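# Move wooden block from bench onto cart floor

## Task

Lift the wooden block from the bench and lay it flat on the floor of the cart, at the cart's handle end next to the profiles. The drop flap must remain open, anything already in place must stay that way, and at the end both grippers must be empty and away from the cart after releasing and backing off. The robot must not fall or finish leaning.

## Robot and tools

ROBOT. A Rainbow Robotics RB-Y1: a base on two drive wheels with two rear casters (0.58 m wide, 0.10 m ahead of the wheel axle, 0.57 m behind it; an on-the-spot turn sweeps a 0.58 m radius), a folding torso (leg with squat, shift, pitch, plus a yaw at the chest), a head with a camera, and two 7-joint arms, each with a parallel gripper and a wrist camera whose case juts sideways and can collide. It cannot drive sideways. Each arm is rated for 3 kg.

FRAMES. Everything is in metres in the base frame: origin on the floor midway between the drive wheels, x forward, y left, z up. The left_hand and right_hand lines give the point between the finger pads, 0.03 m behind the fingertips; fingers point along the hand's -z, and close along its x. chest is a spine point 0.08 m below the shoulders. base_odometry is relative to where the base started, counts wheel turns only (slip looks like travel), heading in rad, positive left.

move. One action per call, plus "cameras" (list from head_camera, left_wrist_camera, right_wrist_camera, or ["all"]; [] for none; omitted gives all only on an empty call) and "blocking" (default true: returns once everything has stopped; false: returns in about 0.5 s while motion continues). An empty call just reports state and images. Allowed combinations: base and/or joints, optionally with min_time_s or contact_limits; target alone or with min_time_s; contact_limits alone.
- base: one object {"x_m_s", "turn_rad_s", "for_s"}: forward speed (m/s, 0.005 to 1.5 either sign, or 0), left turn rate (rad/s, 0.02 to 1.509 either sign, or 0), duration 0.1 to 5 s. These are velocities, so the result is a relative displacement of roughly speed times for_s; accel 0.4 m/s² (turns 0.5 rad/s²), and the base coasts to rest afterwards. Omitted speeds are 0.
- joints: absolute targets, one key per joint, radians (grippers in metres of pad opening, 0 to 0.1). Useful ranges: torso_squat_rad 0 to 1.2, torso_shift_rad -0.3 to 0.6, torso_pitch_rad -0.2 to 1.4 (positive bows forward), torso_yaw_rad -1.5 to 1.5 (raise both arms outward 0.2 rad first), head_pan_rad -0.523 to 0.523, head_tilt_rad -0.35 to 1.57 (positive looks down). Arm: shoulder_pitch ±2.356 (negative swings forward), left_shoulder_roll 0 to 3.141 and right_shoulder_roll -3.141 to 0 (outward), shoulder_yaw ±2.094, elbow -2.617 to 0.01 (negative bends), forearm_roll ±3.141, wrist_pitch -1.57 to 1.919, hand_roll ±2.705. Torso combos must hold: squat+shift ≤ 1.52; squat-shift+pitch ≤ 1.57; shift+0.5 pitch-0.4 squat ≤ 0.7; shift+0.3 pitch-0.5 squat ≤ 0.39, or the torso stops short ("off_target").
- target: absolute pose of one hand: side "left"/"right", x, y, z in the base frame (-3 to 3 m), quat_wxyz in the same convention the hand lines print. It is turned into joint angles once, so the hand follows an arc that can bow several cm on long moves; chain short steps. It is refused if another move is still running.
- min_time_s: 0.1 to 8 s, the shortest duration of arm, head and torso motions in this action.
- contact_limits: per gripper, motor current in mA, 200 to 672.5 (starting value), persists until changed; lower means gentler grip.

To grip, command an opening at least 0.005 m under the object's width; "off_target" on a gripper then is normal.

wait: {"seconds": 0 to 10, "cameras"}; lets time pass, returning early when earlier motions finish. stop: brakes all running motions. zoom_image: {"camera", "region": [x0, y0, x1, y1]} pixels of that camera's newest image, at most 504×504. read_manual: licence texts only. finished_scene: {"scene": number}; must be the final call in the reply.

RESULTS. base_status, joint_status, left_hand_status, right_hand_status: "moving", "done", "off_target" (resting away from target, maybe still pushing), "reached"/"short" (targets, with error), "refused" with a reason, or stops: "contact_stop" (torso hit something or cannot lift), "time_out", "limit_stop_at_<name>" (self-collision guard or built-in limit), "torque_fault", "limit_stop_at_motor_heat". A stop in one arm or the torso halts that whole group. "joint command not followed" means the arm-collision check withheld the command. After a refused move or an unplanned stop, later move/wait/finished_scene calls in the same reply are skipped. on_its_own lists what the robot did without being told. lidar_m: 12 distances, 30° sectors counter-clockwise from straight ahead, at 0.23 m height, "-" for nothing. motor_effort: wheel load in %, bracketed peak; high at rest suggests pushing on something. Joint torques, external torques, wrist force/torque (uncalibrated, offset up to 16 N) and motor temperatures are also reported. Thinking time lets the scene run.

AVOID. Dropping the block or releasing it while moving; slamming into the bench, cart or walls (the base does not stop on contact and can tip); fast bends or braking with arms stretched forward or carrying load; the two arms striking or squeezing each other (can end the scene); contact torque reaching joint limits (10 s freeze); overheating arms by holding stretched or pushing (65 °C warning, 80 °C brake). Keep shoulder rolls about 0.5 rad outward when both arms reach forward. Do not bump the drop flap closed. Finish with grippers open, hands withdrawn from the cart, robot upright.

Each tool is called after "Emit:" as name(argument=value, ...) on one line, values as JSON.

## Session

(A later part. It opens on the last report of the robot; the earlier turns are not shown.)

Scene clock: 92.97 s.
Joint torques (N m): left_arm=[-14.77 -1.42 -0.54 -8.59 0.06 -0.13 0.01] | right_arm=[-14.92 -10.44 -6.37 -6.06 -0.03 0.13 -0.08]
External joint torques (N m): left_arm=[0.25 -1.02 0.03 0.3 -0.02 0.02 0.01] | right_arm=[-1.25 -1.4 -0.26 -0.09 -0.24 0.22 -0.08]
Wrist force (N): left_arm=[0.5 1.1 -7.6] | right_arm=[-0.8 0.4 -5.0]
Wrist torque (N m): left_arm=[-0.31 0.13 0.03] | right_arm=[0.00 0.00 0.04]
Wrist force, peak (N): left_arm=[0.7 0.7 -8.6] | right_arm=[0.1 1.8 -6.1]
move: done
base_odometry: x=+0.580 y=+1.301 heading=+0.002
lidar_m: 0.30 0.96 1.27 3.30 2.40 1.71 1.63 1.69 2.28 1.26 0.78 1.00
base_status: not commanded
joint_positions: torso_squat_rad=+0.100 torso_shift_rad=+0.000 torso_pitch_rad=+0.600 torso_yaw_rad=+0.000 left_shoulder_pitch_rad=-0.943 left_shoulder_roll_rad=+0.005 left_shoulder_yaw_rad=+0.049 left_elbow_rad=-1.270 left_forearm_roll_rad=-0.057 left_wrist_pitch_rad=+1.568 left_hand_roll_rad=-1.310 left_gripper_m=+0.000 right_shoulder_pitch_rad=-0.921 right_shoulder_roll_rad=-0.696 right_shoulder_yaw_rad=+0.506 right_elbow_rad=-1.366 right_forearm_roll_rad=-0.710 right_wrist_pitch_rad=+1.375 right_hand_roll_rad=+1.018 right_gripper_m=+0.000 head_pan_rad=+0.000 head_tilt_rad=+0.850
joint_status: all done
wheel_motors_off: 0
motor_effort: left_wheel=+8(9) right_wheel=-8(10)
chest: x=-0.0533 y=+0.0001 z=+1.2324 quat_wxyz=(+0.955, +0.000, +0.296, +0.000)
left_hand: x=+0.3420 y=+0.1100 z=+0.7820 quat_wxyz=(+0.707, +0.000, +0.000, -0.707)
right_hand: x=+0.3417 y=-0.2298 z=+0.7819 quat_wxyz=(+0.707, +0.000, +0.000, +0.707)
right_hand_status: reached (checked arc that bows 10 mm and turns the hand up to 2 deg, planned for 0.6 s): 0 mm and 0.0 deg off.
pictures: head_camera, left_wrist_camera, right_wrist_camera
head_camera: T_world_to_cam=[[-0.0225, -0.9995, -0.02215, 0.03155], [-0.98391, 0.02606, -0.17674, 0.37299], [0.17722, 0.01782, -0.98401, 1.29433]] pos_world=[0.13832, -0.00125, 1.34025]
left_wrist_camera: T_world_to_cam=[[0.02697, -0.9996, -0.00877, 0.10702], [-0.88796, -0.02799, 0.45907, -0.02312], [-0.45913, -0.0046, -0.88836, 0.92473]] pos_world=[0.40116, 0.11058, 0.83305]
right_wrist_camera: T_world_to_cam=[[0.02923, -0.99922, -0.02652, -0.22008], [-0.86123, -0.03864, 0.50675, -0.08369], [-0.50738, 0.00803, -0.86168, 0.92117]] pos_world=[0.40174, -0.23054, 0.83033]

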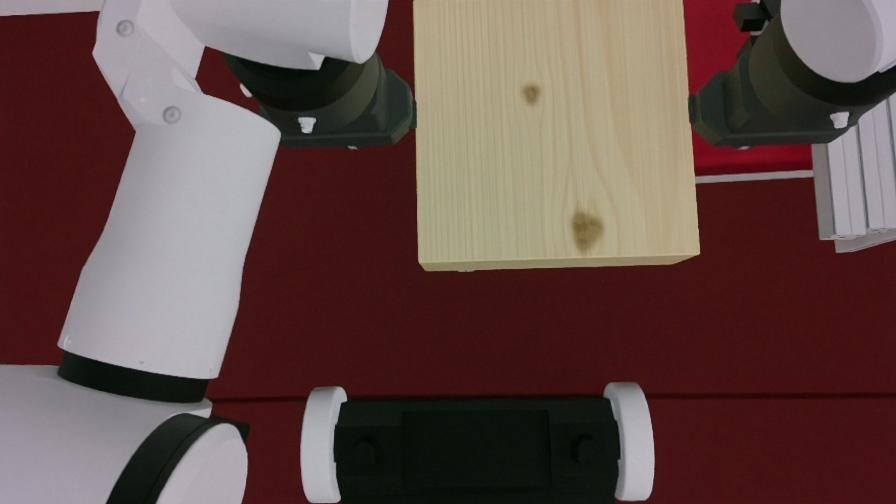

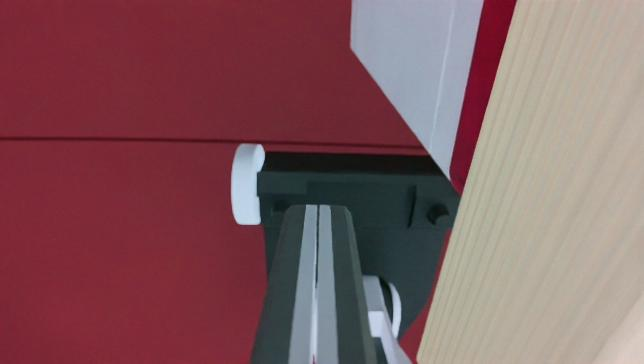

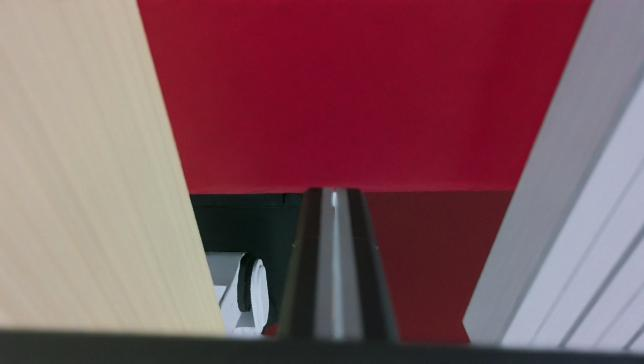

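Emit:
move(target={"side":"left","x":0.342,"y":0.067,"z":0.782,"quat_wxyz":[0.7071,0,0,-0.7071]}, min_time_s=0.8, cameras=[])

Emit:
move(target={"side":"right","x":0.342,"y":-0.187,"z":0.782,"quat_wxyz":[0.7071,0,0,0.7071]}, min_time_s=0.8, cameras=["all"])

Scene clock: 97.00 s.
Joint torques (N m): left_arm=[-14.88 -2.32 -0.12 -7.68 0.28 -0.52 0.07] | right_arm=[-14.93 -10.4 -6.69 -5.92 0.04 0.14 0.02]
External joint torques (N m): left_arm=[0.86 -0.81 0.02 1.2 0.22 -0.37 0.07] | right_arm=[-1.26 -1.36 -0.58 0.05 -0.17 0.24 0.02]
Wrist force (N): left_arm=[0.4 1.1 -7.7] | right_arm=[-0.5 1.3 -5.3]
Wrist torque (N m): left_arm=[-0.30 0.18 0.02] | right_arm=[-0.13 0.06 0.00]
Wrist force, peak (N): left_arm=[0.8 2.0 -8.6] | right_arm=[-0.5 0.2 -6.0]
move: done
base_odometry: x=+0.580 y=+1.301 heading=+0.002
lidar_m: 0.30 0.95 1.26 3.31 2.40 1.71 1.63 1.69 2.28 1.24 0.78 0.99
base_status: not commanded
joint_positions: torso_squat_rad=+0.100 torso_shift_rad=+0.000 torso_pitch_rad=+0.600 torso_yaw_rad=+0.000 left_shoulder_pitch_rad=-1.005 left_shoulder_roll_rad=+0.000 left_shoulder_yaw_rad=-0.079 left_elbow_rad=-1.180 left_forearm_roll_rad=-0.012 left_wrist_pitch_rad=+1.541 left_hand_roll_rad=-1.168 left_gripper_m=+0.000 right_shoulder_pitch_rad=-0.921 right_shoulder_roll_rad=-0.696 right_shoulder_yaw_rad=+0.506 right_elbow_rad=-1.366 right_forearm_roll_rad=-0.710 right_wrist_pitch_rad=+1.375 right_hand_roll_rad=+1.018 right_gripper_m=+0.000 head_pan_rad=+0.000 head_tilt_rad=+0.850
joint_status: all done
wheel_motors_off: 0
motor_effort: left_wheel=+8(9) right_wheel=-9(10)
chest: x=-0.0533 y=+0.0001 z=+1.2324 quat_wxyz=(+0.955, +0.000, +0.296, +0.000)
left_hand: x=+0.3419 y=+0.0673 z=+0.7823 quat_wxyz=(+0.707, +0.000, +0.000, -0.707)
left_hand_status: reached (checked arc that bows 2 mm and turns the hand up to 1 deg, planned for 0.8 s): 0 mm and 0.1 deg off.
right_hand: x=+0.3417 y=-0.2298 z=+0.7819 quat_wxyz=(+0.707, +0.000, +0.000, +0.707)

Scene clock: 98.13 s.
Joint torques (N m): left_arm=[-15.07 -2.06 -0.11 -7.71 0.18 -0.59 0.2] | right_arm=[-16.12 -6.05 -4.83 -6.01 0.33 0.06 -0.29]
External joint torques (N m): left_arm=[0.66 -0.54 0.04 1.17 0.11 -0.44 0.2] | right_arm=[-1.7 1.16 0.9 0.32 0.12 0.16 -0.29]
Wrist force (N): left_arm=[1.1 1.5 -7.9] | right_arm=[-0.5 0.3 -4.8]
Wrist torque (N m): left_arm=[-0.34 0.19 0.01] | right_arm=[0.01 0.02 -0.03]
Wrist force, peak (N): left_arm=[1.2 1.5 -8.5] | right_arm=[-1.2 0.2 -5.5]
move: done
base_odometry: x=+0.580 y=+1.301 heading=+0.002
lidar_m: 0.30 0.95 1.26 3.29 2.40 1.71 1.62 1.71 2.29 1.25 0.78 0.99
base_status: not commanded
joint_positions: torso_squat_rad=+0.100 torso_shift_rad=+0.000 torso_pitch_rad=+0.600 torso_yaw_rad=+0.000 left_shoulder_pitch_rad=-1.005 left_shoulder_roll_rad=+0.000 left_shoulder_yaw_rad=-0.079 left_elbow_rad=-1.180 left_forearm_roll_rad=-0.012 left_wrist_pitch_rad=+1.541 left_hand_roll_rad=-1.168 left_gripper_m=+0.000 right_shoulder_pitch_rad=-0.970 right_shoulder_roll_rad=-0.615 right_shoulder_yaw_rad=+0.550 right_elbow_rad=-1.358 right_forearm_roll_rad=-0.657 right_wrist_pitch_rad=+1.408 right_hand_roll_rad=+0.941 right_gripper_m=+0.000 head_pan_rad=+0.000 head_tilt_rad=+0.850
joint_status: all done
wheel_motors_off: 0
motor_effort: left_wheel=+9(9) right_wheel=-9(10)
chest: x=-0.0533 y=+0.0001 z=+1.2324 quat_wxyz=(+0.955, +0.000, +0.296, +0.000)
left_hand: x=+0.3419 y=+0.0673 z=+0.7823 quat_wxyz=(+0.707, +0.000, +0.000, -0.707)
right_hand: x=+0.3419 y=-0.1872 z=+0.7820 quat_wxyz=(+0.707, +0.000, +0.000, +0.707)
right_hand_status: reached (checked arc that bows 1 mm and turns the hand up to 0 deg, planned for 0.8 s): 0 mm and 0.0 deg off.
pictures: head_camera, left_wrist_camera, right_wrist_camera
head_camera: T_world_to_cam=[[-0.0225, -0.9995, -0.02215, 0.03155], [-0.98391, 0.02606, -0.17674, 0.37299], [0.17722, 0.01782, -0.98401, 1.29433]] pos_world=[0.13832, -0.00125, 1.34025]
left_wrist_camera: T_world_to_cam=[[0.02703, -0.9996, -0.00843, 0.06404], [-0.88835, -0.02789, 0.45833, -0.02386], [-0.45838, -0.0049, -0.88874, 0.92475]] pos_world=[0.40096, 0.06788, 0.83335]
right_wrist_camera: T_world_to_cam=[[0.0288, -0.99924, -0.02627, -0.17756], [-0.86131, -0.03814, 0.50665, -0.0818], [-0.50727, 0.00804, -0.86175, 0.92097]] pos_world=[0.40184, -0.18794, 0.83043]

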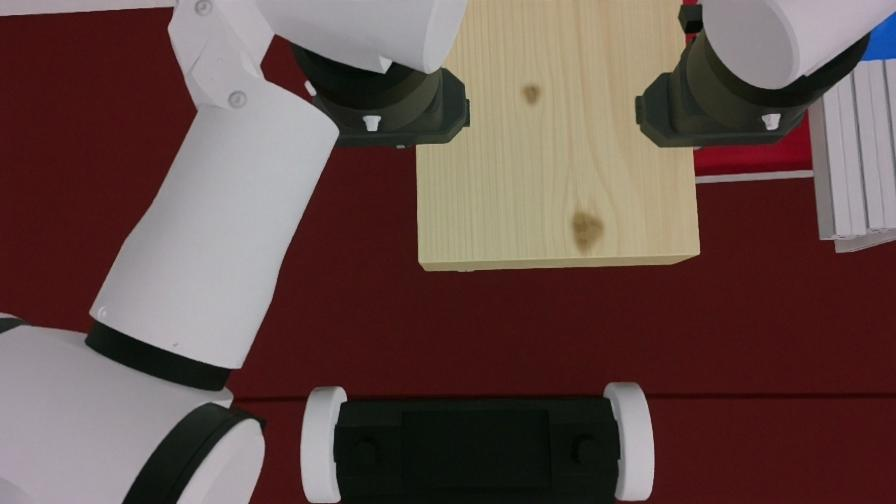

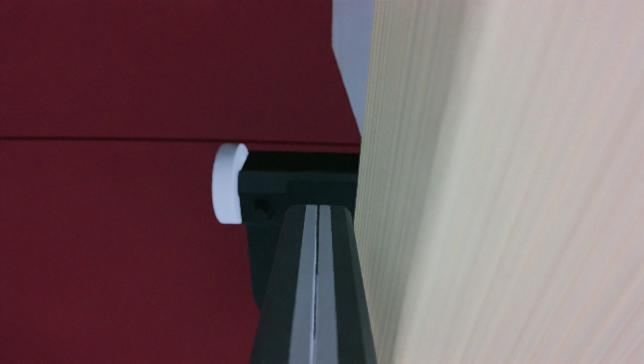

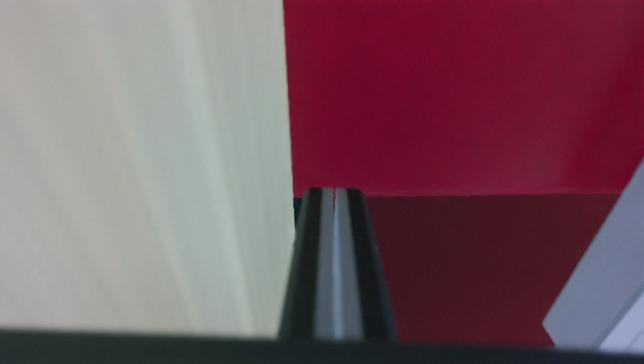

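Emit:
move(target={"side":"left","x":0.342,"y":0.05,"z":0.782,"quat_wxyz":[0.7071,0,0,-0.7071]}, min_time_s=0.8, cameras=[])

Emit:
move(target={"side":"right","x":0.342,"y":-0.165,"z":0.782,"quat_wxyz":[0.7071,0,0,0.7071]}, min_time_s=0.8, cameras=["all"])

Scene clock: 100.73 s.
Joint torques (N m): left_arm=[-18.51 -13.09 -3.06 -9.85 4.99 -3.35 0.22] | right_arm=[-16.14 -2.55 -4.45 -9.18 -1.41 -1.51 -0.19]
External joint torques (N m): left_arm=[-2.4 -11.3 -3.19 -1.02 4.93 -3.2 0.22] | right_arm=[-1.73 4.69 1.29 -2.86 -1.63 -1.42 -0.19]
Wrist force (N): left_arm=[-20.8 -0.1 -3.9] | right_arm=[-12.0 1.7 -2.7]
Wrist torque (N m): left_arm=[-0.39 0.70 -0.03] | right_arm=[0.00 -0.20 0.12]
Wrist force, peak (N): left_arm=[-23.2 0.3 -3.8] | right_arm=[-13.5 1.3 -2.6]
move: done
base_odometry: x=+0.580 y=+1.301 heading=+0.002
lidar_m: 0.31 0.95 1.28 3.31 2.39 1.70 1.63 1.71 2.28 1.26 0.78 0.99
base_status: not commanded
joint_positions: torso_squat_rad=+0.100 torso_shift_rad=+0.000 torso_pitch_rad=+0.600 torso_yaw_rad=+0.000 left_shoulder_pitch_rad=-1.040 left_shoulder_roll_rad=+0.003 left_shoulder_yaw_rad=-0.134 left_elbow_rad=-1.128 left_forearm_roll_rad=+0.015 left_wrist_pitch_rad=+1.524 left_hand_roll_rad=-1.107 left_gripper_m=+0.000 right_shoulder_pitch_rad=-0.970 right_shoulder_roll_rad=-0.616 right_shoulder_yaw_rad=+0.550 right_elbow_rad=-1.358 right_forearm_roll_rad=-0.656 right_wrist_pitch_rad=+1.408 right_hand_roll_rad=+0.941 right_gripper_m=+0.000 head_pan_rad=+0.000 head_tilt_rad=+0.850
joint_status: all done
wheel_motors_off: 0
motor_effort: left_wheel=+9(9) right_wheel=-10(11)
chest: x=-0.0533 y=+0.0002 z=+1.2324 quat_wxyz=(+0.955, +0.000, +0.295, +0.000)
left_hand: x=+0.3422 y=+0.0524 z=+0.7816 quat_wxyz=(+0.708, +0.001, +0.001, -0.706)
left_hand_status: reached (checked arc that bows 1 mm and turns the hand up to 0 deg, planned for 0.8 s): 2 mm and 0.2 deg off.
right_hand: x=+0.3420 y=-0.1879 z=+0.7819 quat_wxyz=(+0.707, -0.001, +0.001, +0.707)

Scene clock: 101.87 s.
Joint torques (N m): left_arm=[-22.31 -33.81 -7.03 -12.87 12.79 -5.98 0.17] | right_arm=[-29.42 40 0.74 -25.96 -12.28 -10.92 -1.08]
External joint torques (N m): left_arm=[-6.19 -32.15 -7.19 -4.04 12.75 -5.84 0.17] | right_arm=[-14.7 46.59 6.31 -19.56 -12.52 -10.84 -1.08]
Wrist force (N): left_arm=[-60.3 3.7 -1.5] | right_arm=[-77.2 6.0 6.3]
Wrist torque (N m): left_arm=[-0.32 -0.36 -0.52] | right_arm=[-0.09 -1.33 0.82]
Wrist force, peak (N): left_arm=[-61.7 3.8 -1.5] | right_arm=[-79.1 5.9 5.0]
move: done
base_odometry: x=+0.580 y=+1.301 heading=+0.002
lidar_m: 0.30 0.95 1.27 3.29 2.41 1.71 1.63 1.71 2.27 1.26 0.78 0.99
base_status: not commanded
joint_positions: torso_squat_rad=+0.100 torso_shift_rad=+0.000 torso_pitch_rad=+0.599 torso_yaw_rad=+0.000 left_shoulder_pitch_rad=-1.039 left_shoulder_roll_rad=+0.008 left_shoulder_yaw_rad=-0.133 left_elbow_rad=-1.127 left_forearm_roll_rad=+0.013 left_wrist_pitch_rad=+1.525 left_hand_roll_rad=-1.107 left_gripper_m=-0.001 right_shoulder_pitch_rad=-0.991 right_shoulder_roll_rad=-0.584 right_shoulder_yaw_rad=+0.570 right_elbow_rad=-1.345 right_forearm_roll_rad=-0.629 right_wrist_pitch_rad=+1.425 right_hand_roll_rad=+0.906 right_gripper_m=-0.001 head_pan_rad=+0.000 head_tilt_rad=+0.850
joint_status: all done
wheel_motors_off: 0
motor_effort: left_wheel=+9(10) right_wheel=-6(10)
chest: x=-0.0536 y=+0.0001 z=+1.2325 quat_wxyz=(+0.955, +0.000, +0.295, +0.000)
left_hand: x=+0.3428 y=+0.0560 z=+0.7811 quat_wxyz=(+0.709, +0.004, +0.004, -0.705)
right_hand: x=+0.3417 y=-0.1755 z=+0.7818 quat_wxyz=(+0.710, -0.005, +0.006, +0.704)
right_hand_status: reached (checked arc that bows 1 mm and turns the hand up to 0 deg, planned for 0.8 s): 10 mm and 1.0 deg off.
pictures: head_camera, left_wrist_camera, right_wrist_camera
head_camera: T_world_to_cam=[[-0.02271, -0.9995, -0.022, 0.03137], [-0.9838, 0.02626, -0.17732, 0.3734], [0.1778, 0.01761, -0.98391, 1.29438]] pos_world=[0.13792, -0.00125, 1.34045]
left_wrist_camera: T_world_to_cam=[[0.03179, -0.99931, -0.01912, 0.05947], [-0.88793, -0.03701, 0.45848, -0.02258], [-0.45887, 0.0024, -0.8885, 0.92377]] pos_world=[0.40196, 0.05638, 0.83225]
right_wrist_camera: T_world_to_cam=[[0.02133, -0.99972, -0.00999, -0.17614], [-0.86104, -0.02345, 0.508, -0.08002], [-0.50809, -0.00223, -0.8613, 0.91883]] pos_world=[0.40171, -0.17592, 0.83028]

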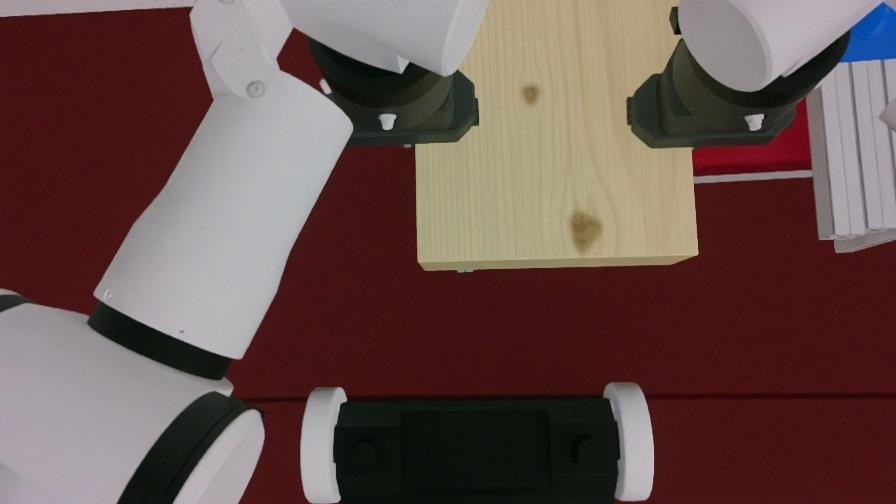

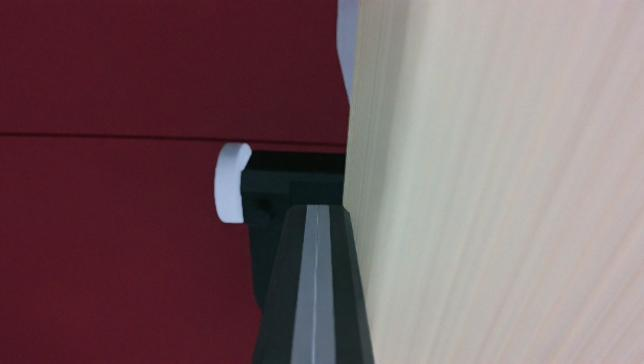

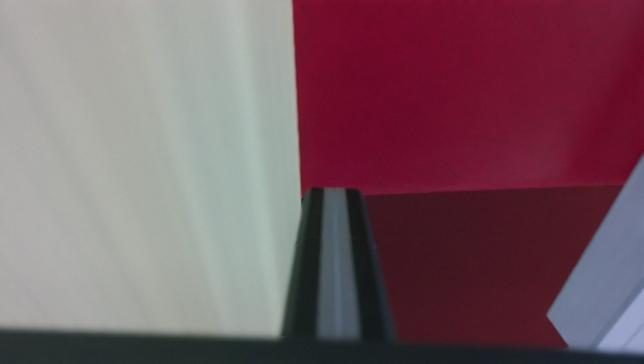

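Emit:
move(joints={"torso_pitch_rad":0.4}, min_time_s=1.5, cameras=["all"])

Scene clock: 105.17 s.
Joint torques (N m): left_arm=[-32.93 -35.87 -7.08 -18.82 13.66 -7.08 0.34] | right_arm=[-34.54 31.56 -4.04 -27.61 -10.82 -9.19 -0.95]
External joint torques (N m): left_arm=[-13.85 -35.96 -7.96 -9.53 13.79 -6.6 0.34] | right_arm=[-16.51 38.9 2.55 -21.33 -11.28 -8.82 -0.95]
Wrist force (N): left_arm=[-63.9 2.1 -19.9] | right_arm=[-64.0 4.7 -18.1]
Wrist torque (N m): left_arm=[-0.30 -0.14 -0.59] | right_arm=[-0.22 -0.90 0.77]
Wrist force, peak (N): left_arm=[-65.0 4.5 -21.0] | right_arm=[-78.2 5.7 6.3]
move: done
base_odometry: x=+0.580 y=+1.301 heading=+0.002
lidar_m: 0.31 0.95 1.26 3.31 2.39 1.71 1.63 1.71 2.28 1.25 0.78 1.00
base_status: not commanded
joint_positions: torso_squat_rad=+0.100 torso_shift_rad=+0.000 torso_pitch_rad=+0.401 torso_yaw_rad=+0.000 left_shoulder_pitch_rad=-1.037 left_shoulder_roll_rad=+0.009 left_shoulder_yaw_rad=-0.132 left_elbow_rad=-1.126 left_forearm_roll_rad=+0.013 left_wrist_pitch_rad=+1.525 left_hand_roll_rad=-1.107 left_gripper_m=-0.001 right_shoulder_pitch_rad=-0.991 right_shoulder_roll_rad=-0.582 right_shoulder_yaw_rad=+0.570 right_elbow_rad=-1.344 right_forearm_roll_rad=-0.629 right_wrist_pitch_rad=+1.424 right_hand_roll_rad=+0.906 right_gripper_m=-0.001 head_pan_rad=+0.000 head_tilt_rad=+0.850
joint_status: all done
wheel_motors_off: 0
motor_effort: left_wheel=+8(9) right_wheel=-8(10)
chest: x=-0.1071 y=+0.0001 z=+1.2619 quat_wxyz=(+0.980, +0.000, +0.199, +0.000)
left_hand: x=+0.3698 y=+0.0574 z=+0.8964 quat_wxyz=(+0.706, +0.073, -0.065, -0.701)
right_hand: x=+0.3687 y=-0.1742 z=+0.8974 quat_wxyz=(+0.706, -0.074, -0.064, +0.701)
pictures: head_camera, left_wrist_camera, right_wrist_camera
head_camera: T_world_to_cam=[[-0.01767, -0.9995, -0.02616, 0.03657], [-0.92951, 0.02606, -0.36789, 0.57232], [0.36839, 0.01782, -0.9295, 1.2846]] pos_world=[0.0594, -0.00125, 1.40554]
left_wrist_camera: T_world_to_cam=[[0.0365, -0.99923, -0.01451, 0.05629], [-0.96006, -0.0391, 0.27704, 0.13796], [-0.27739, 0.00382, -0.96075, 1.0361]] pos_world=[0.4178, 0.05768, 0.95803]
right_wrist_camera: T_world_to_cam=[[0.02448, -0.99967, -0.00712, -0.17798], [-0.94381, -0.02545, 0.32949, 0.07497], [-0.32957, -0.00135, -0.94413, 1.04077]] pos_world=[0.41812, -0.17461, 0.95665]

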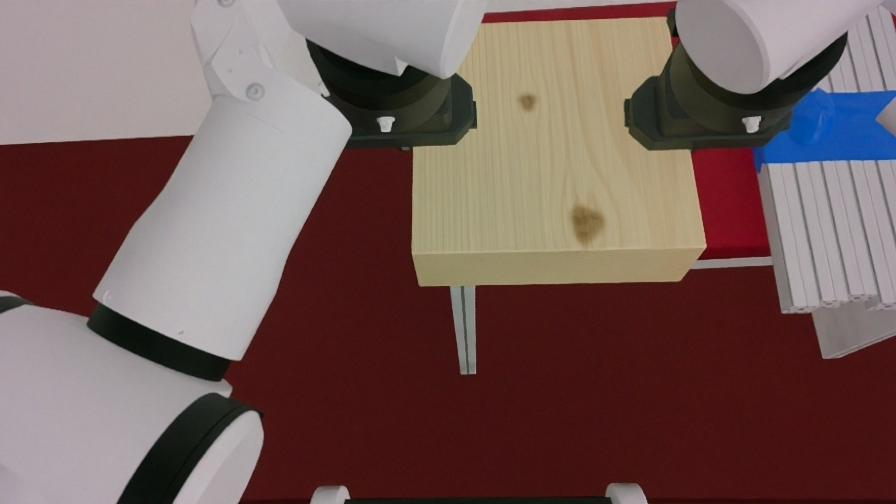

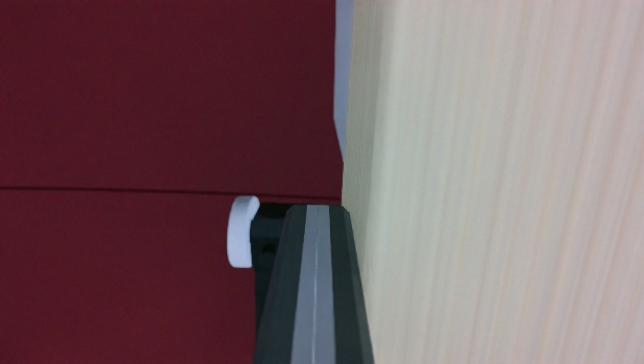

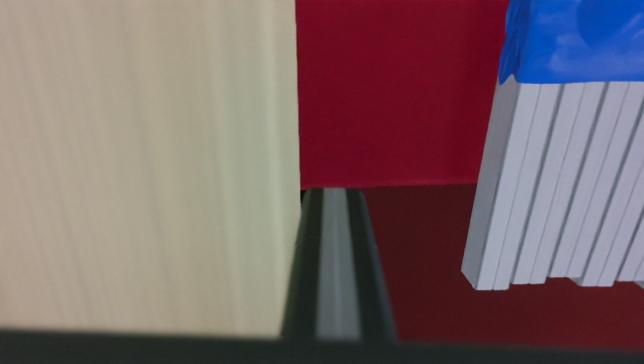

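Emit:
move(base={"x_m_s":-0.35,"for_s":1.6}, cameras=[])

Emit:
move(base={"turn_rad_s":-0.8,"for_s":1.967}, cameras=[])

Emit:
move(base={"x_m_s":0.4,"for_s":3.833}, cameras=["head_camera"])

Emit:
move(base={"turn_rad_s":0.8,"for_s":1.967}, cameras=["all"])

Scene clock: 112.57 s.
Joint torques (N m): left_arm=[-33.87 -36.04 -7.06 -19.28 13.72 -7.45 0.35] | right_arm=[-36.08 30.67 -4.41 -27.68 -10.5 -9.37 -1.01]
External joint torques (N m): left_arm=[-14.79 -36.13 -7.94 -9.99 13.85 -6.97 0.34] | right_arm=[-18.05 38 2.19 -21.39 -10.96 -9 -1]
Wrist force (N): left_arm=[-63.0 1.1 -19.8] | right_arm=[-63.9 4.4 -18.0]
Wrist torque (N m): left_arm=[-0.13 0.01 -0.65] | right_arm=[-0.26 -0.89 0.74]
Wrist force, peak (N): left_arm=[-64.9 1.9 -20.9] | right_arm=[-64.5 3.8 -18.7]
move: done
base_odometry: x=+0.019 y=+1.300 heading=+0.001
lidar_m: 0.87 1.49 1.98 4.30 1.56 1.11 1.08 1.11 1.50 3.83 1.40 1.14
base_status: done (sent for 1.6 of 1.6 s)
joint_positions: torso_squat_rad=+0.100 torso_shift_rad=+0.000 torso_pitch_rad=+0.401 torso_yaw_rad=+0.000 left_shoulder_pitch_rad=-1.037 left_shoulder_roll_rad=+0.009 left_shoulder_yaw_rad=-0.132 left_elbow_rad=-1.125 left_forearm_roll_rad=+0.013 left_wrist_pitch_rad=+1.525 left_hand_roll_rad=-1.107 left_gripper_m=-0.001 right_shoulder_pitch_rad=-0.990 right_shoulder_roll_rad=-0.582 right_shoulder_yaw_rad=+0.571 right_elbow_rad=-1.344 right_forearm_roll_rad=-0.629 right_wrist_pitch_rad=+1.424 right_hand_roll_rad=+0.906 right_gripper_m=-0.001 head_pan_rad=+0.000 head_tilt_rad=+0.850
joint_status: not commanded
wheel_motors_off: 0
motor_effort: left_wheel=-7(31) right_wheel=+9(46)
chest: x=-0.1071 y=+0.0001 z=+1.2619 quat_wxyz=(+0.980, +0.000, +0.199, +0.000)
left_hand: x=+0.3697 y=+0.0574 z=+0.8963 quat_wxyz=(+0.706, +0.073, -0.065, -0.701)
right_hand: x=+0.3685 y=-0.1741 z=+0.8973 quat_wxyz=(+0.706, -0.074, -0.064, +0.701)

Scene clock: 116.47 s.
Joint torques (N m): left_arm=[-33.93 -35.89 -6.9 -19.15 13.71 -7.48 0.28] | right_arm=[-36.19 30.43 -4.6 -27.65 -10.55 -9.42 -1.02]
External joint torques (N m): left_arm=[-14.85 -35.97 -7.78 -9.86 13.84 -7 0.27] | right_arm=[-18.16 37.75 2 -21.37 -11.01 -9.05 -1.02]
Wrist force (N): left_arm=[-63.9 1.0 -20.5] | right_arm=[-64.2 4.3 -18.5]
Wrist torque (N m): left_arm=[-0.11 -0.09 -0.67] | right_arm=[-0.21 -0.90 0.72]
Wrist force, peak (N): left_arm=[-64.5 0.4 -20.4] | right_arm=[-64.7 5.3 -18.4]
move: done
base_odometry: x=+0.019 y=+1.300 heading=-1.572
lidar_m: 3.64 1.41 1.14 0.86 1.49 1.97 4.30 1.62 1.14 1.08 1.09 1.46
base_status: done (sent for 1.97 of 1.97 s)
joint_positions: torso_squat_rad=+0.100 torso_shift_rad=+0.000 torso_pitch_rad=+0.401 torso_yaw_rad=+0.000 left_shoulder_pitch_rad=-1.037 left_shoulder_roll_rad=+0.009 left_shoulder_yaw_rad=-0.132 left_elbow_rad=-1.125 left_forearm_roll_rad=+0.013 left_wrist_pitch_rad=+1.525 left_hand_roll_rad=-1.107 left_gripper_m=-0.001 right_shoulder_pitch_rad=-0.990 right_shoulder_roll_rad=-0.582 right_shoulder_yaw_rad=+0.571 right_elbow_rad=-1.344 right_forearm_roll_rad=-0.629 right_wrist_pitch_rad=+1.424 right_hand_roll_rad=+0.906 right_gripper_m=-0.001 head_pan_rad=+0.000 head_tilt_rad=+0.850
joint_status: not commanded
wheel_motors_off: 0
motor_effort: left_wheel=+16(46) right_wheel=+1(46)
chest: x=-0.1071 y=+0.0000 z=+1.2619 quat_wxyz=(+0.980, +0.000, +0.199, +0.000)
left_hand: x=+0.3697 y=+0.0575 z=+0.8963 quat_wxyz=(+0.706, +0.073, -0.065, -0.701)
right_hand: x=+0.3685 y=-0.1741 z=+0.8972 quat_wxyz=(+0.706, -0.074, -0.064, +0.701)

Scene clock: 121.63 s.
Joint torques (N m): left_arm=[-33.57 -35.95 -7.05 -19.35 13.85 -7.34 0.42] | right_arm=[-36.05 30.06 -4.6 -27.88 -10.48 -9.28 -1]
External joint torques (N m): left_arm=[-14.49 -36.04 -7.93 -10.07 13.98 -6.86 0.42] | right_arm=[-18.02 37.38 1.99 -21.59 -10.94 -8.91 -1]
Wrist force (N): left_arm=[-63.8 1.6 -19.4] | right_arm=[-64.0 4.9 -17.4]
Wrist torque (N m): left_arm=[-0.16 -0.02 -0.62] | right_arm=[-0.26 -0.85 0.72]
Wrist force, peak (N): left_arm=[-64.3 1.6 -21.8] | right_arm=[-64.7 4.3 -18.9]
move: done
base_odometry: x=+0.017 y=-0.234 heading=-1.572
lidar_m: 3.40 1.15 0.80 0.76 0.79 1.78 4.73 1.52 1.07 1.02 1.04 1.36
base_status: done (sent for 3.83 of 3.83 s)
joint_positions: torso_squat_rad=+0.100 torso_shift_rad=+0.000 torso_pitch_rad=+0.401 torso_yaw_rad=+0.000 left_shoulder_pitch_rad=-1.037 left_shoulder_roll_rad=+0.009 left_shoulder_yaw_rad=-0.132 left_elbow_rad=-1.125 left_forearm_roll_rad=+0.013 left_wrist_pitch_rad=+1.525 left_hand_roll_rad=-1.107 left_gripper_m=-0.001 right_shoulder_pitch_rad=-0.990 right_shoulder_roll_rad=-0.582 right_shoulder_yaw_rad=+0.571 right_elbow_rad=-1.344 right_forearm_roll_rad=-0.629 right_wrist_pitch_rad=+1.424 right_hand_roll_rad=+0.906 right_gripper_m=-0.001 head_pan_rad=+0.000 head_tilt_rad=+0.850
joint_status: not commanded
wheel_motors_off: 0
motor_effort: left_wheel=+0(45) right_wheel=+1(38)
chest: x=-0.1070 y=+0.0001 z=+1.2619 quat_wxyz=(+0.980, +0.000, +0.199, +0.000)
left_hand: x=+0.3698 y=+0.0575 z=+0.8962 quat_wxyz=(+0.706, +0.073, -0.065, -0.701)
right_hand: x=+0.3685 y=-0.1741 z=+0.8971 quat_wxyz=(+0.706, -0.074, -0.064, +0.701)
head_camera: T_world_to_cam=[[-0.01767, -0.9995, -0.02616, 0.03657], [-0.92954, 0.02606, -0.3678, 0.57226], [0.3683, 0.01782, -0.92954, 1.28452]] pos_world=[0.0595, -0.00125, 1.40544]

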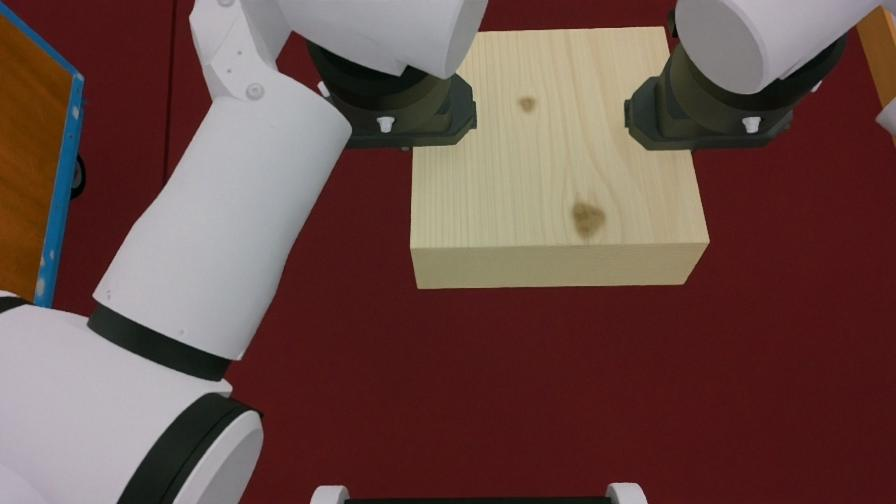

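Scene clock: 125.53 s.
Joint torques (N m): left_arm=[-33.53 -35.68 -6.84 -19.37 13.88 -7.31 0.4] | right_arm=[-36.2 30.28 -4.52 -27.76 -10.6 -9.23 -0.97]
External joint torques (N m): left_arm=[-14.45 -35.77 -7.72 -10.08 14.01 -6.83 0.4] | right_arm=[-18.17 37.6 2.07 -21.47 -11.06 -8.86 -0.97]
Motor temperatures (°C): left_arm=[32 30 32 37 38 34 37] | right_arm=[36 32 32 35 39 39 34]
Wrist force (N): left_arm=[-63.6 0.8 -20.2] | right_arm=[-64.2 4.0 -17.5]
Wrist torque (N m): left_arm=[-0.05 -0.05 -0.67] | right_arm=[-0.17 -0.87 0.74]
Wrist force, peak (N): left_arm=[-64.6 1.2 -20.6] | right_arm=[-64.6 4.8 -18.4]
move: done
base_odometry: x=+0.017 y=-0.234 heading=+0.001
lidar_m: 0.76 0.79 1.77 4.44 1.48 1.05 1.00 1.05 1.39 3.53 1.14 0.79
base_status: done (sent for 1.97 of 1.97 s)
joint_positions: torso_squat_rad=+0.100 torso_shift_rad=+0.000 torso_pitch_rad=+0.401 torso_yaw_rad=+0.000 left_shoulder_pitch_rad=-1.037 left_shoulder_roll_rad=+0.009 left_shoulder_yaw_rad=-0.132 left_elbow_rad=-1.125 left_forearm_roll_rad=+0.013 left_wrist_pitch_rad=+1.525 left_hand_roll_rad=-1.107 left_gripper_m=-0.001 right_shoulder_pitch_rad=-0.990 right_shoulder_roll_rad=-0.582 right_shoulder_yaw_rad=+0.571 right_elbow_rad=-1.344 right_forearm_roll_rad=-0.629 right_wrist_pitch_rad=+1.424 right_hand_roll_rad=+0.906 right_gripper_m=-0.001 head_pan_rad=+0.000 head_tilt_rad=+0.850
joint_status: not commanded
wheel_motors_off: 0
motor_effort: left_wheel=+0(40) right_wheel=+18(39)
chest: x=-0.1070 y=+0.0001 z=+1.2619 quat_wxyz=(+0.980, +0.000, +0.199, +0.000)
left_hand: x=+0.3698 y=+0.0575 z=+0.8962 quat_wxyz=(+0.706, +0.073, -0.065, -0.701)
right_hand: x=+0.3685 y=-0.1741 z=+0.8971 quat_wxyz=(+0.706, -0.074, -0.064, +0.701)
pictures: head_camera, left_wrist_camera, right_wrist_camera
head_camera: T_world_to_cam=[[-0.01767, -0.9995, -0.02616, 0.03657], [-0.92954, 0.02606, -0.3678, 0.5723], [0.3683, 0.01782, -0.92954, 1.28461]] pos_world=[0.0595, -0.00125, 1.40554]
left_wrist_camera: T_world_to_cam=[[0.03666, -0.99922, -0.01468, 0.05648], [-0.95994, -0.0393, 0.27743, 0.13761], [-0.27779, 0.00392, -0.96064, 1.03596]] pos_world=[0.4178, 0.05778, 0.95783]
right_wrist_camera: T_world_to_cam=[[0.02463, -0.99967, -0.00729, -0.17777], [-0.9436, -0.02566, 0.33009, 0.0742], [-0.33016, -0.00125, -0.94392, 1.04049]] pos_world=[0.41792, -0.17451, 0.95635]

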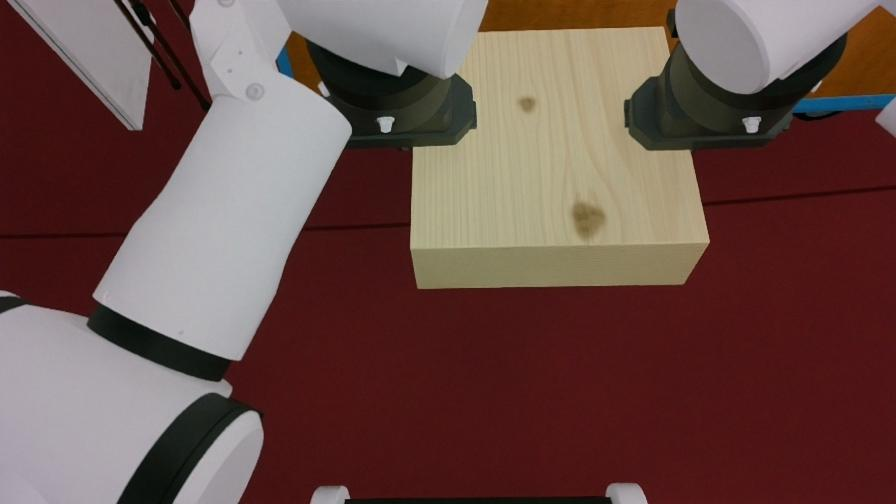

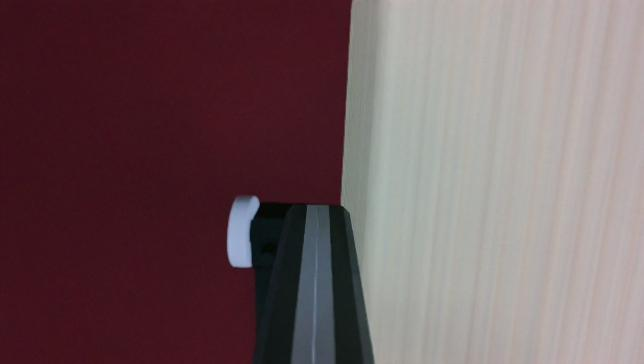

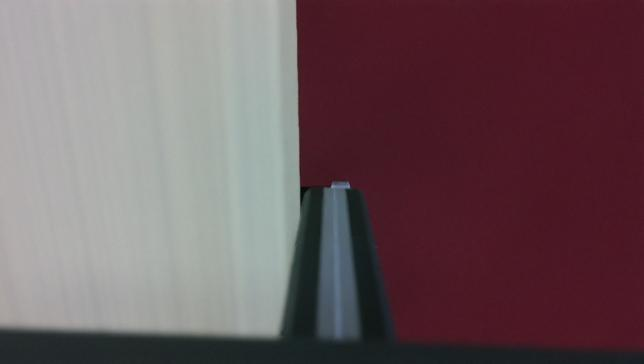

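Emit:
move(base={"x_m_s":0.3,"for_s":1.8}, joints={"head_tilt_rad":0.7,"head_pan_rad":0.15}, cameras=["head_camera"])

Scene clock: 159.70 s.
Joint torques (N m): left_arm=[-33.45 -35.92 -7.02 -19.38 13.75 -7.45 0.32] | right_arm=[-36.02 30.6 -4.9 -27.86 -10.69 -9.3 -0.99]
External joint torques (N m): left_arm=[-14.37 -36.01 -7.9 -10.09 13.88 -6.97 0.32] | right_arm=[-17.99 37.92 1.7 -21.57 -11.15 -8.93 -0.99]
Wrist force (N): left_arm=[-64.4 0.9 -20.7] | right_arm=[-63.5 4.5 -18.1]
Wrist torque (N m): left_arm=[-0.20 -0.12 -0.65] | right_arm=[-0.19 -0.85 0.74]
Wrist force, peak (N): left_arm=[-64.8 1.0 -21.2] | right_arm=[-64.7 4.6 -18.0]
move: done
base_odometry: x=+0.557 y=-0.233 heading=+0.001
lidar_m: 0.22 0.23 0.31 1.57 2.28 1.62 1.54 1.61 2.14 4.53 0.34 0.24
base_status: done (sent for 1.8 of 1.8 s)
joint_positions: torso_squat_rad=+0.100 torso_shift_rad=+0.000 torso_pitch_rad=+0.401 torso_yaw_rad=+0.000 left_shoulder_pitch_rad=-1.037 left_shoulder_roll_rad=+0.009 left_shoulder_yaw_rad=-0.132 left_elbow_rad=-1.125 left_forearm_roll_rad=+0.013 left_wrist_pitch_rad=+1.525 left_hand_roll_rad=-1.107 left_gripper_m=-0.001 right_shoulder_pitch_rad=-0.990 right_shoulder_roll_rad=-0.582 right_shoulder_yaw_rad=+0.571 right_elbow_rad=-1.344 right_forearm_roll_rad=-0.629 right_wrist_pitch_rad=+1.424 right_hand_roll_rad=+0.906 right_gripper_m=-0.001 head_pan_rad=+0.150 head_tilt_rad=+0.700
joint_status: all done
wheel_motors_off: 0
motor_effort: left_wheel=+4(37) right_wheel=-4(46)
chest: x=-0.1070 y=+0.0001 z=+1.2619 quat_wxyz=(+0.980, +0.000, +0.199, +0.000)
left_hand: x=+0.3698 y=+0.0575 z=+0.8962 quat_wxyz=(+0.706, +0.073, -0.065, -0.701)
right_hand: x=+0.3686 y=-0.1741 z=+0.8971 quat_wxyz=(+0.706, -0.074, -0.064, +0.701)
head_camera: T_world_to_cam=[[0.12398, -0.98848, -0.0868, 0.12501], [-0.86157, -0.06384, -0.50361, 0.76815], [0.49227, 0.13723, -0.85956, 1.18501]] pos_world=[0.06297, 0.00999, 1.41629]

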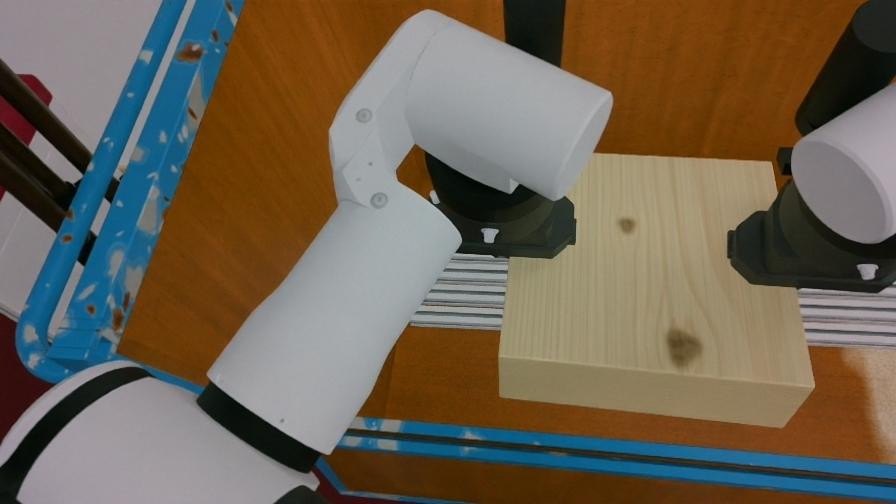

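Emit:
move(base={"turn_rad_s":0.3,"for_s":0.667}, cameras=[])

Emit:
move(base={"x_m_s":-0.35,"for_s":1.433}, cameras=[])

Emit:
move(base={"turn_rad_s":-0.3,"for_s":0.667}, cameras=[])

Emit:
move(base={"x_m_s":0.35,"for_s":1.4}, cameras=["head_camera"])

Scene clock: 172.77 s.
Joint torques (N m): left_arm=[-33.2 -35.7 -6.92 -19.3 13.81 -7.4 0.38] | right_arm=[-36.24 30.51 -4.68 -27.86 -10.58 -9.3 -0.92]
External joint torques (N m): left_arm=[-14.12 -35.79 -7.8 -10.01 13.94 -6.91 0.38] | right_arm=[-18.21 37.82 1.91 -21.57 -11.04 -8.93 -0.91]
Wrist force (N): left_arm=[-63.7 1.5 -19.7] | right_arm=[-63.7 4.4 -18.1]
Wrist torque (N m): left_arm=[-0.12 -0.06 -0.66] | right_arm=[-0.24 -0.79 0.77]
Wrist force, peak (N): left_arm=[-65.0 1.1 -20.4] | right_arm=[-65.1 5.3 -17.4]
move: done
base_odometry: x=+0.557 y=-0.233 heading=+0.201
lidar_m: 0.22 0.26 0.88 3.74 1.91 1.55 1.54 1.73 2.72 0.56 0.28 0.23
base_status: done (sent for 0.67 of 0.67 s)
joint_positions: torso_squat_rad=+0.100 torso_shift_rad=+0.000 torso_pitch_rad=+0.401 torso_yaw_rad=+0.000 left_shoulder_pitch_rad=-1.037 left_shoulder_roll_rad=+0.009 left_shoulder_yaw_rad=-0.132 left_elbow_rad=-1.125 left_forearm_roll_rad=+0.013 left_wrist_pitch_rad=+1.525 left_hand_roll_rad=-1.107 left_gripper_m=-0.001 right_shoulder_pitch_rad=-0.990 right_shoulder_roll_rad=-0.582 right_shoulder_yaw_rad=+0.571 right_elbow_rad=-1.344 right_forearm_roll_rad=-0.629 right_wrist_pitch_rad=+1.424 right_hand_roll_rad=+0.906 right_gripper_m=-0.001 head_pan_rad=+0.150 head_tilt_rad=+0.700
joint_status: not commanded
wheel_motors_off: 0
motor_effort: left_wheel=-16(45) right_wheel=+1(43)
chest: x=-0.1070 y=+0.0001 z=+1.2619 quat_wxyz=(+0.980, +0.000, +0.199, +0.000)
left_hand: x=+0.3698 y=+0.0575 z=+0.8962 quat_wxyz=(+0.706, +0.073, -0.065, -0.701)
right_hand: x=+0.3685 y=-0.1741 z=+0.8971 quat_wxyz=(+0.706, -0.074, -0.064, +0.701)

Scene clock: 175.40 s.
Joint torques (N m): left_arm=[-33.77 -35.85 -7.01 -19.49 13.82 -7.47 0.32] | right_arm=[-36.26 30.21 -5.2 -27.9 -10.55 -9.32 -0.96]
External joint torques (N m): left_arm=[-14.69 -35.94 -7.89 -10.2 13.95 -6.98 0.32] | right_arm=[-18.23 37.53 1.4 -21.61 -11.01 -8.95 -0.96]
Wrist force (N): left_arm=[-64.3 1.1 -20.9] | right_arm=[-63.3 4.6 -18.8]
Wrist torque (N m): left_arm=[-0.09 -0.09 -0.64] | right_arm=[-0.28 -0.84 0.74]
Wrist force, peak (N): left_arm=[-65.2 1.7 -20.4] | right_arm=[-64.5 4.2 -18.3]
move: done
base_odometry: x=+0.066 y=-0.333 heading=+0.202
lidar_m: 0.72 0.80 1.83 2.53 1.30 1.05 1.03 1.18 1.84 3.67 0.91 0.73
base_status: done (sent for 1.43 of 1.43 s)
joint_positions: torso_squat_rad=+0.100 torso_shift_rad=+0.000 torso_pitch_rad=+0.401 torso_yaw_rad=+0.000 left_shoulder_pitch_rad=-1.037 left_shoulder_roll_rad=+0.009 left_shoulder_yaw_rad=-0.132 left_elbow_rad=-1.125 left_forearm_roll_rad=+0.013 left_wrist_pitch_rad=+1.525 left_hand_roll_rad=-1.107 left_gripper_m=-0.001 right_shoulder_pitch_rad=-0.990 right_shoulder_roll_rad=-0.582 right_shoulder_yaw_rad=+0.571 right_elbow_rad=-1.344 right_forearm_roll_rad=-0.629 right_wrist_pitch_rad=+1.424 right_hand_roll_rad=+0.906 right_gripper_m=-0.001 head_pan_rad=+0.150 head_tilt_rad=+0.700
joint_status: not commanded
wheel_motors_off: 0
motor_effort: left_wheel=+9(41) right_wheel=-11(33)
chest: x=-0.1071 y=+0.0001 z=+1.2619 quat_wxyz=(+0.980, +0.000, +0.199, +0.000)
left_hand: x=+0.3697 y=+0.0575 z=+0.8963 quat_wxyz=(+0.706, +0.073, -0.065, -0.701)
right_hand: x=+0.3685 y=-0.1741 z=+0.8972 quat_wxyz=(+0.706, -0.074, -0.064, +0.701)

Scene clock: 177.03 s.
Joint torques (N m): left_arm=[-33.75 -35.91 -6.98 -19.41 13.75 -7.45 0.36] | right_arm=[-36.41 30.3 -5.04 -28.09 -10.5 -9.39 -0.97]
External joint torques (N m): left_arm=[-14.67 -36 -7.86 -10.12 13.88 -6.97 0.35] | right_arm=[-18.38 37.62 1.55 -21.81 -10.96 -9.02 -0.97]
Wrist force (N): left_arm=[-63.5 1.5 -20.3] | right_arm=[-64.0 4.7 -18.1]
Wrist torque (N m): left_arm=[-0.16 -0.04 -0.64] | right_arm=[-0.26 -0.88 0.71]
Wrist force, peak (N): left_arm=[-64.8 0.0 -21.0] | right_arm=[-64.7 5.0 -18.6]
move: done
base_odometry: x=+0.066 y=-0.333 heading=+0.002
lidar_m: 0.72 0.75 1.25 4.62 1.53 1.10 1.04 1.09 1.44 3.68 1.08 0.75
base_status: done (sent for 0.67 of 0.67 s)
joint_positions: torso_squat_rad=+0.100 torso_shift_rad=+0.000 torso_pitch_rad=+0.401 torso_yaw_rad=+0.000 left_shoulder_pitch_rad=-1.037 left_shoulder_roll_rad=+0.009 left_shoulder_yaw_rad=-0.132 left_elbow_rad=-1.125 left_forearm_roll_rad=+0.013 left_wrist_pitch_rad=+1.525 left_hand_roll_rad=-1.107 left_gripper_m=-0.001 right_shoulder_pitch_rad=-0.990 right_shoulder_roll_rad=-0.582 right_shoulder_yaw_rad=+0.571 right_elbow_rad=-1.344 right_forearm_roll_rad=-0.629 right_wrist_pitch_rad=+1.424 right_hand_roll_rad=+0.906 right_gripper_m=-0.001 head_pan_rad=+0.150 head_tilt_rad=+0.700
joint_status: not commanded
wheel_motors_off: 0
motor_effort: left_wheel=+19(42) right_wheel=-2(30)
chest: x=-0.1071 y=+0.0001 z=+1.2619 quat_wxyz=(+0.980, +0.000, +0.199, +0.000)
left_hand: x=+0.3697 y=+0.0575 z=+0.8962 quat_wxyz=(+0.706, +0.073, -0.065, -0.701)
right_hand: x=+0.3685 y=-0.1741 z=+0.8972 quat_wxyz=(+0.706, -0.074, -0.064, +0.701)

Scene clock: 179.67 s.
Joint torques (N m): left_arm=[-33.63 -35.86 -6.98 -19.38 13.77 -7.27 0.37] | right_arm=[-36.19 30.26 -4.89 -28 -10.62 -9.34 -0.91]
External joint torques (N m): left_arm=[-14.55 -35.95 -7.86 -10.1 13.9 -6.78 0.36] | right_arm=[-18.16 37.58 1.7 -21.72 -11.08 -8.97 -0.91]
Wrist force (N): left_arm=[-63.8 0.4 -20.6] | right_arm=[-64.1 4.4 -18.5]
Wrist torque (N m): left_arm=[-0.04 -0.04 -0.66] | right_arm=[-0.21 -0.86 0.73]
Wrist force, peak (N): left_arm=[-64.7 0.5 -20.3] | right_arm=[-64.9 3.8 -18.3]
move: done
base_odometry: x=+0.556 y=-0.332 heading=+0.002
lidar_m: 0.23 0.25 0.32 1.65 2.26 1.61 1.52 1.61 2.15 4.53 0.34 0.24
base_status: done (sent for 1.4 of 1.4 s)
joint_positions: torso_squat_rad=+0.100 torso_shift_rad=+0.000 torso_pitch_rad=+0.401 torso_yaw_rad=+0.000 left_shoulder_pitch_rad=-1.037 left_shoulder_roll_rad=+0.009 left_shoulder_yaw_rad=-0.132 left_elbow_rad=-1.125 left_forearm_roll_rad=+0.013 left_wrist_pitch_rad=+1.525 left_hand_roll_rad=-1.107 left_gripper_m=-0.001 right_shoulder_pitch_rad=-0.990 right_shoulder_roll_rad=-0.582 right_shoulder_yaw_rad=+0.571 right_elbow_rad=-1.344 right_forearm_roll_rad=-0.629 right_wrist_pitch_rad=+1.424 right_hand_roll_rad=+0.906 right_gripper_m=-0.001 head_pan_rad=+0.150 head_tilt_rad=+0.700
joint_status: not commanded
wheel_motors_off: 0
motor_effort: left_wheel=-4(46) right_wheel=+6(39)
chest: x=-0.1070 y=+0.0001 z=+1.2619 quat_wxyz=(+0.980, +0.000, +0.199, +0.000)
left_hand: x=+0.3698 y=+0.0575 z=+0.8962 quat_wxyz=(+0.706, +0.073, -0.065, -0.701)
right_hand: x=+0.3685 y=-0.1741 z=+0.8971 quat_wxyz=(+0.706, -0.074, -0.064, +0.701)
head_camera: T_world_to_cam=[[0.12398, -0.98848, -0.0868, 0.12491], [-0.86157, -0.06384, -0.50361, 0.76814], [0.49227, 0.13723, -0.85956, 1.18503]] pos_world=[0.06297, 0.00989, 1.41629]

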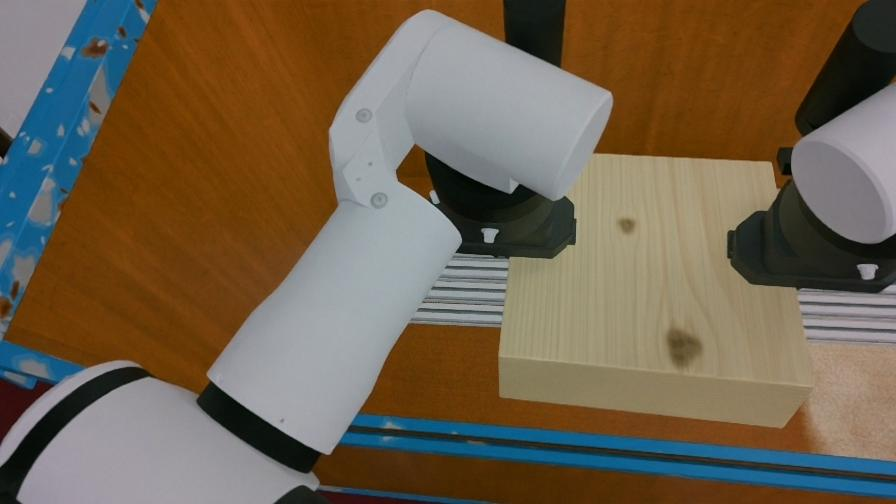

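Emit:
move(joints={"torso_squat_rad":0.4,"torso_shift_rad":0.2,"torso_pitch_rad":0.7,"head_tilt_rad":0.5,"head_pan_rad":0}, min_time_s=2, cameras=["head_camera","left_wrist_camera"])

Scene clock: 183.77 s.
Joint torques (N m): left_arm=[-28.76 -38.52 -8.15 -18.58 14.23 -6.25 0.32] | right_arm=[-30.68 31.76 -3.81 -28.04 -11.26 -8.25 -1.04]
External joint torques (N m): left_arm=[-14.48 -36.01 -7.94 -10.15 14.1 -6.3 0.32] | right_arm=[-17.92 37.78 1.12 -21.66 -11.37 -8.33 -1.04]
Wrist force (N): left_arm=[-64.5 5.4 -20.5] | right_arm=[-63.9 -0.5 -18.2]
Wrist torque (N m): left_arm=[-0.05 -0.14 -0.61] | right_arm=[-0.17 -0.89 0.70]
Wrist force, peak (N): left_arm=[-65.3 1.7 -20.4] | right_arm=[-64.6 3.1 -18.8]
move: done
base_odometry: x=+0.556 y=-0.332 heading=+0.002
lidar_m: 0.23 0.24 0.33 1.67 2.26 1.61 1.53 1.60 2.15 4.53 0.33 0.24
base_status: not commanded
joint_positions: torso_squat_rad=+0.400 torso_shift_rad=+0.200 torso_pitch_rad=+0.701 torso_yaw_rad=+0.000 left_shoulder_pitch_rad=-1.037 left_shoulder_roll_rad=+0.009 left_shoulder_yaw_rad=-0.132 left_elbow_rad=-1.125 left_forearm_roll_rad=+0.013 left_wrist_pitch_rad=+1.525 left_hand_roll_rad=-1.107 left_gripper_m=-0.001 right_shoulder_pitch_rad=-0.990 right_shoulder_roll_rad=-0.582 right_shoulder_yaw_rad=+0.571 right_elbow_rad=-1.344 right_forearm_roll_rad=-0.629 right_wrist_pitch_rad=+1.424 right_hand_roll_rad=+0.906 right_gripper_m=-0.001 head_pan_rad=+0.000 head_tilt_rad=+0.500
joint_status: all done
wheel_motors_off: 0
motor_effort: left_wheel=-2(5) right_wheel=+0(9)
chest: x=+0.0999 y=+0.0001 z=+1.1489 quat_wxyz=(+0.939, +0.000, +0.343, +0.000)
left_hand: x=+0.4474 y=+0.0574 z=+0.6586 quat_wxyz=(+0.708, -0.032, +0.041, -0.704)
right_hand: x=+0.4464 y=-0.1741 z=+0.6598 quat_wxyz=(+0.708, +0.032, +0.042, +0.704)
head_camera: T_world_to_cam=[[-0.0163, -0.9995, -0.0271, 0.03801], [-0.91003, 0.02606, -0.41372, 0.80794], [0.41421, 0.01792, -0.91, 1.01502]] pos_world=[0.31544, -0.00125, 1.25896]
left_wrist_camera: T_world_to_cam=[[0.03061, -0.99922, -0.0248, 0.05942], [-0.83518, -0.0392, 0.54858, 0.04363], [-0.54913, 0.00392, -0.83573, 0.86841]] pos_world=[0.51149, 0.05768, 0.70329]

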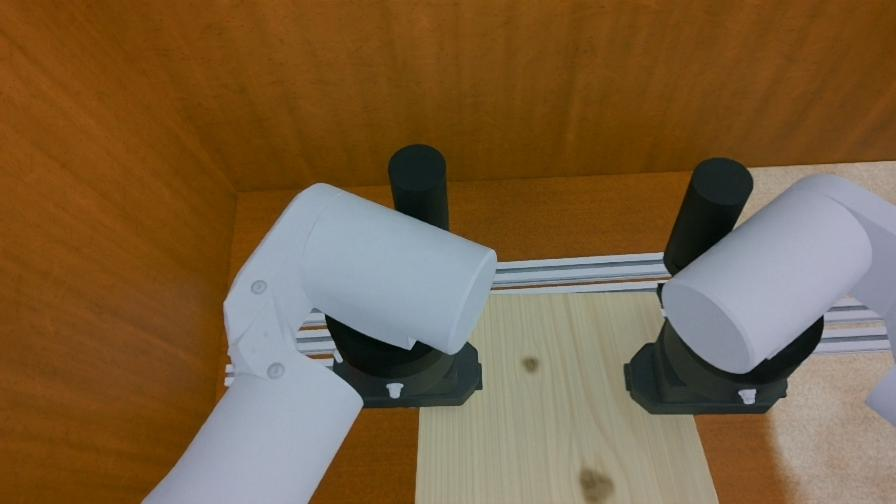

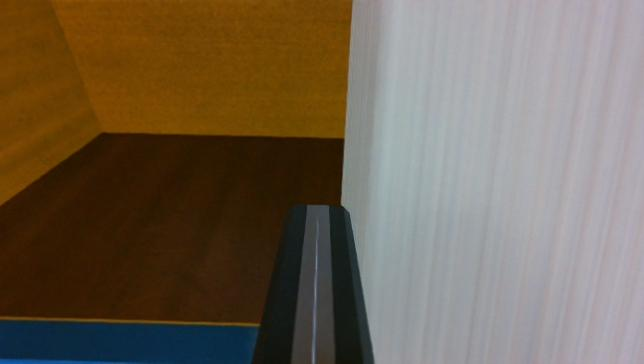

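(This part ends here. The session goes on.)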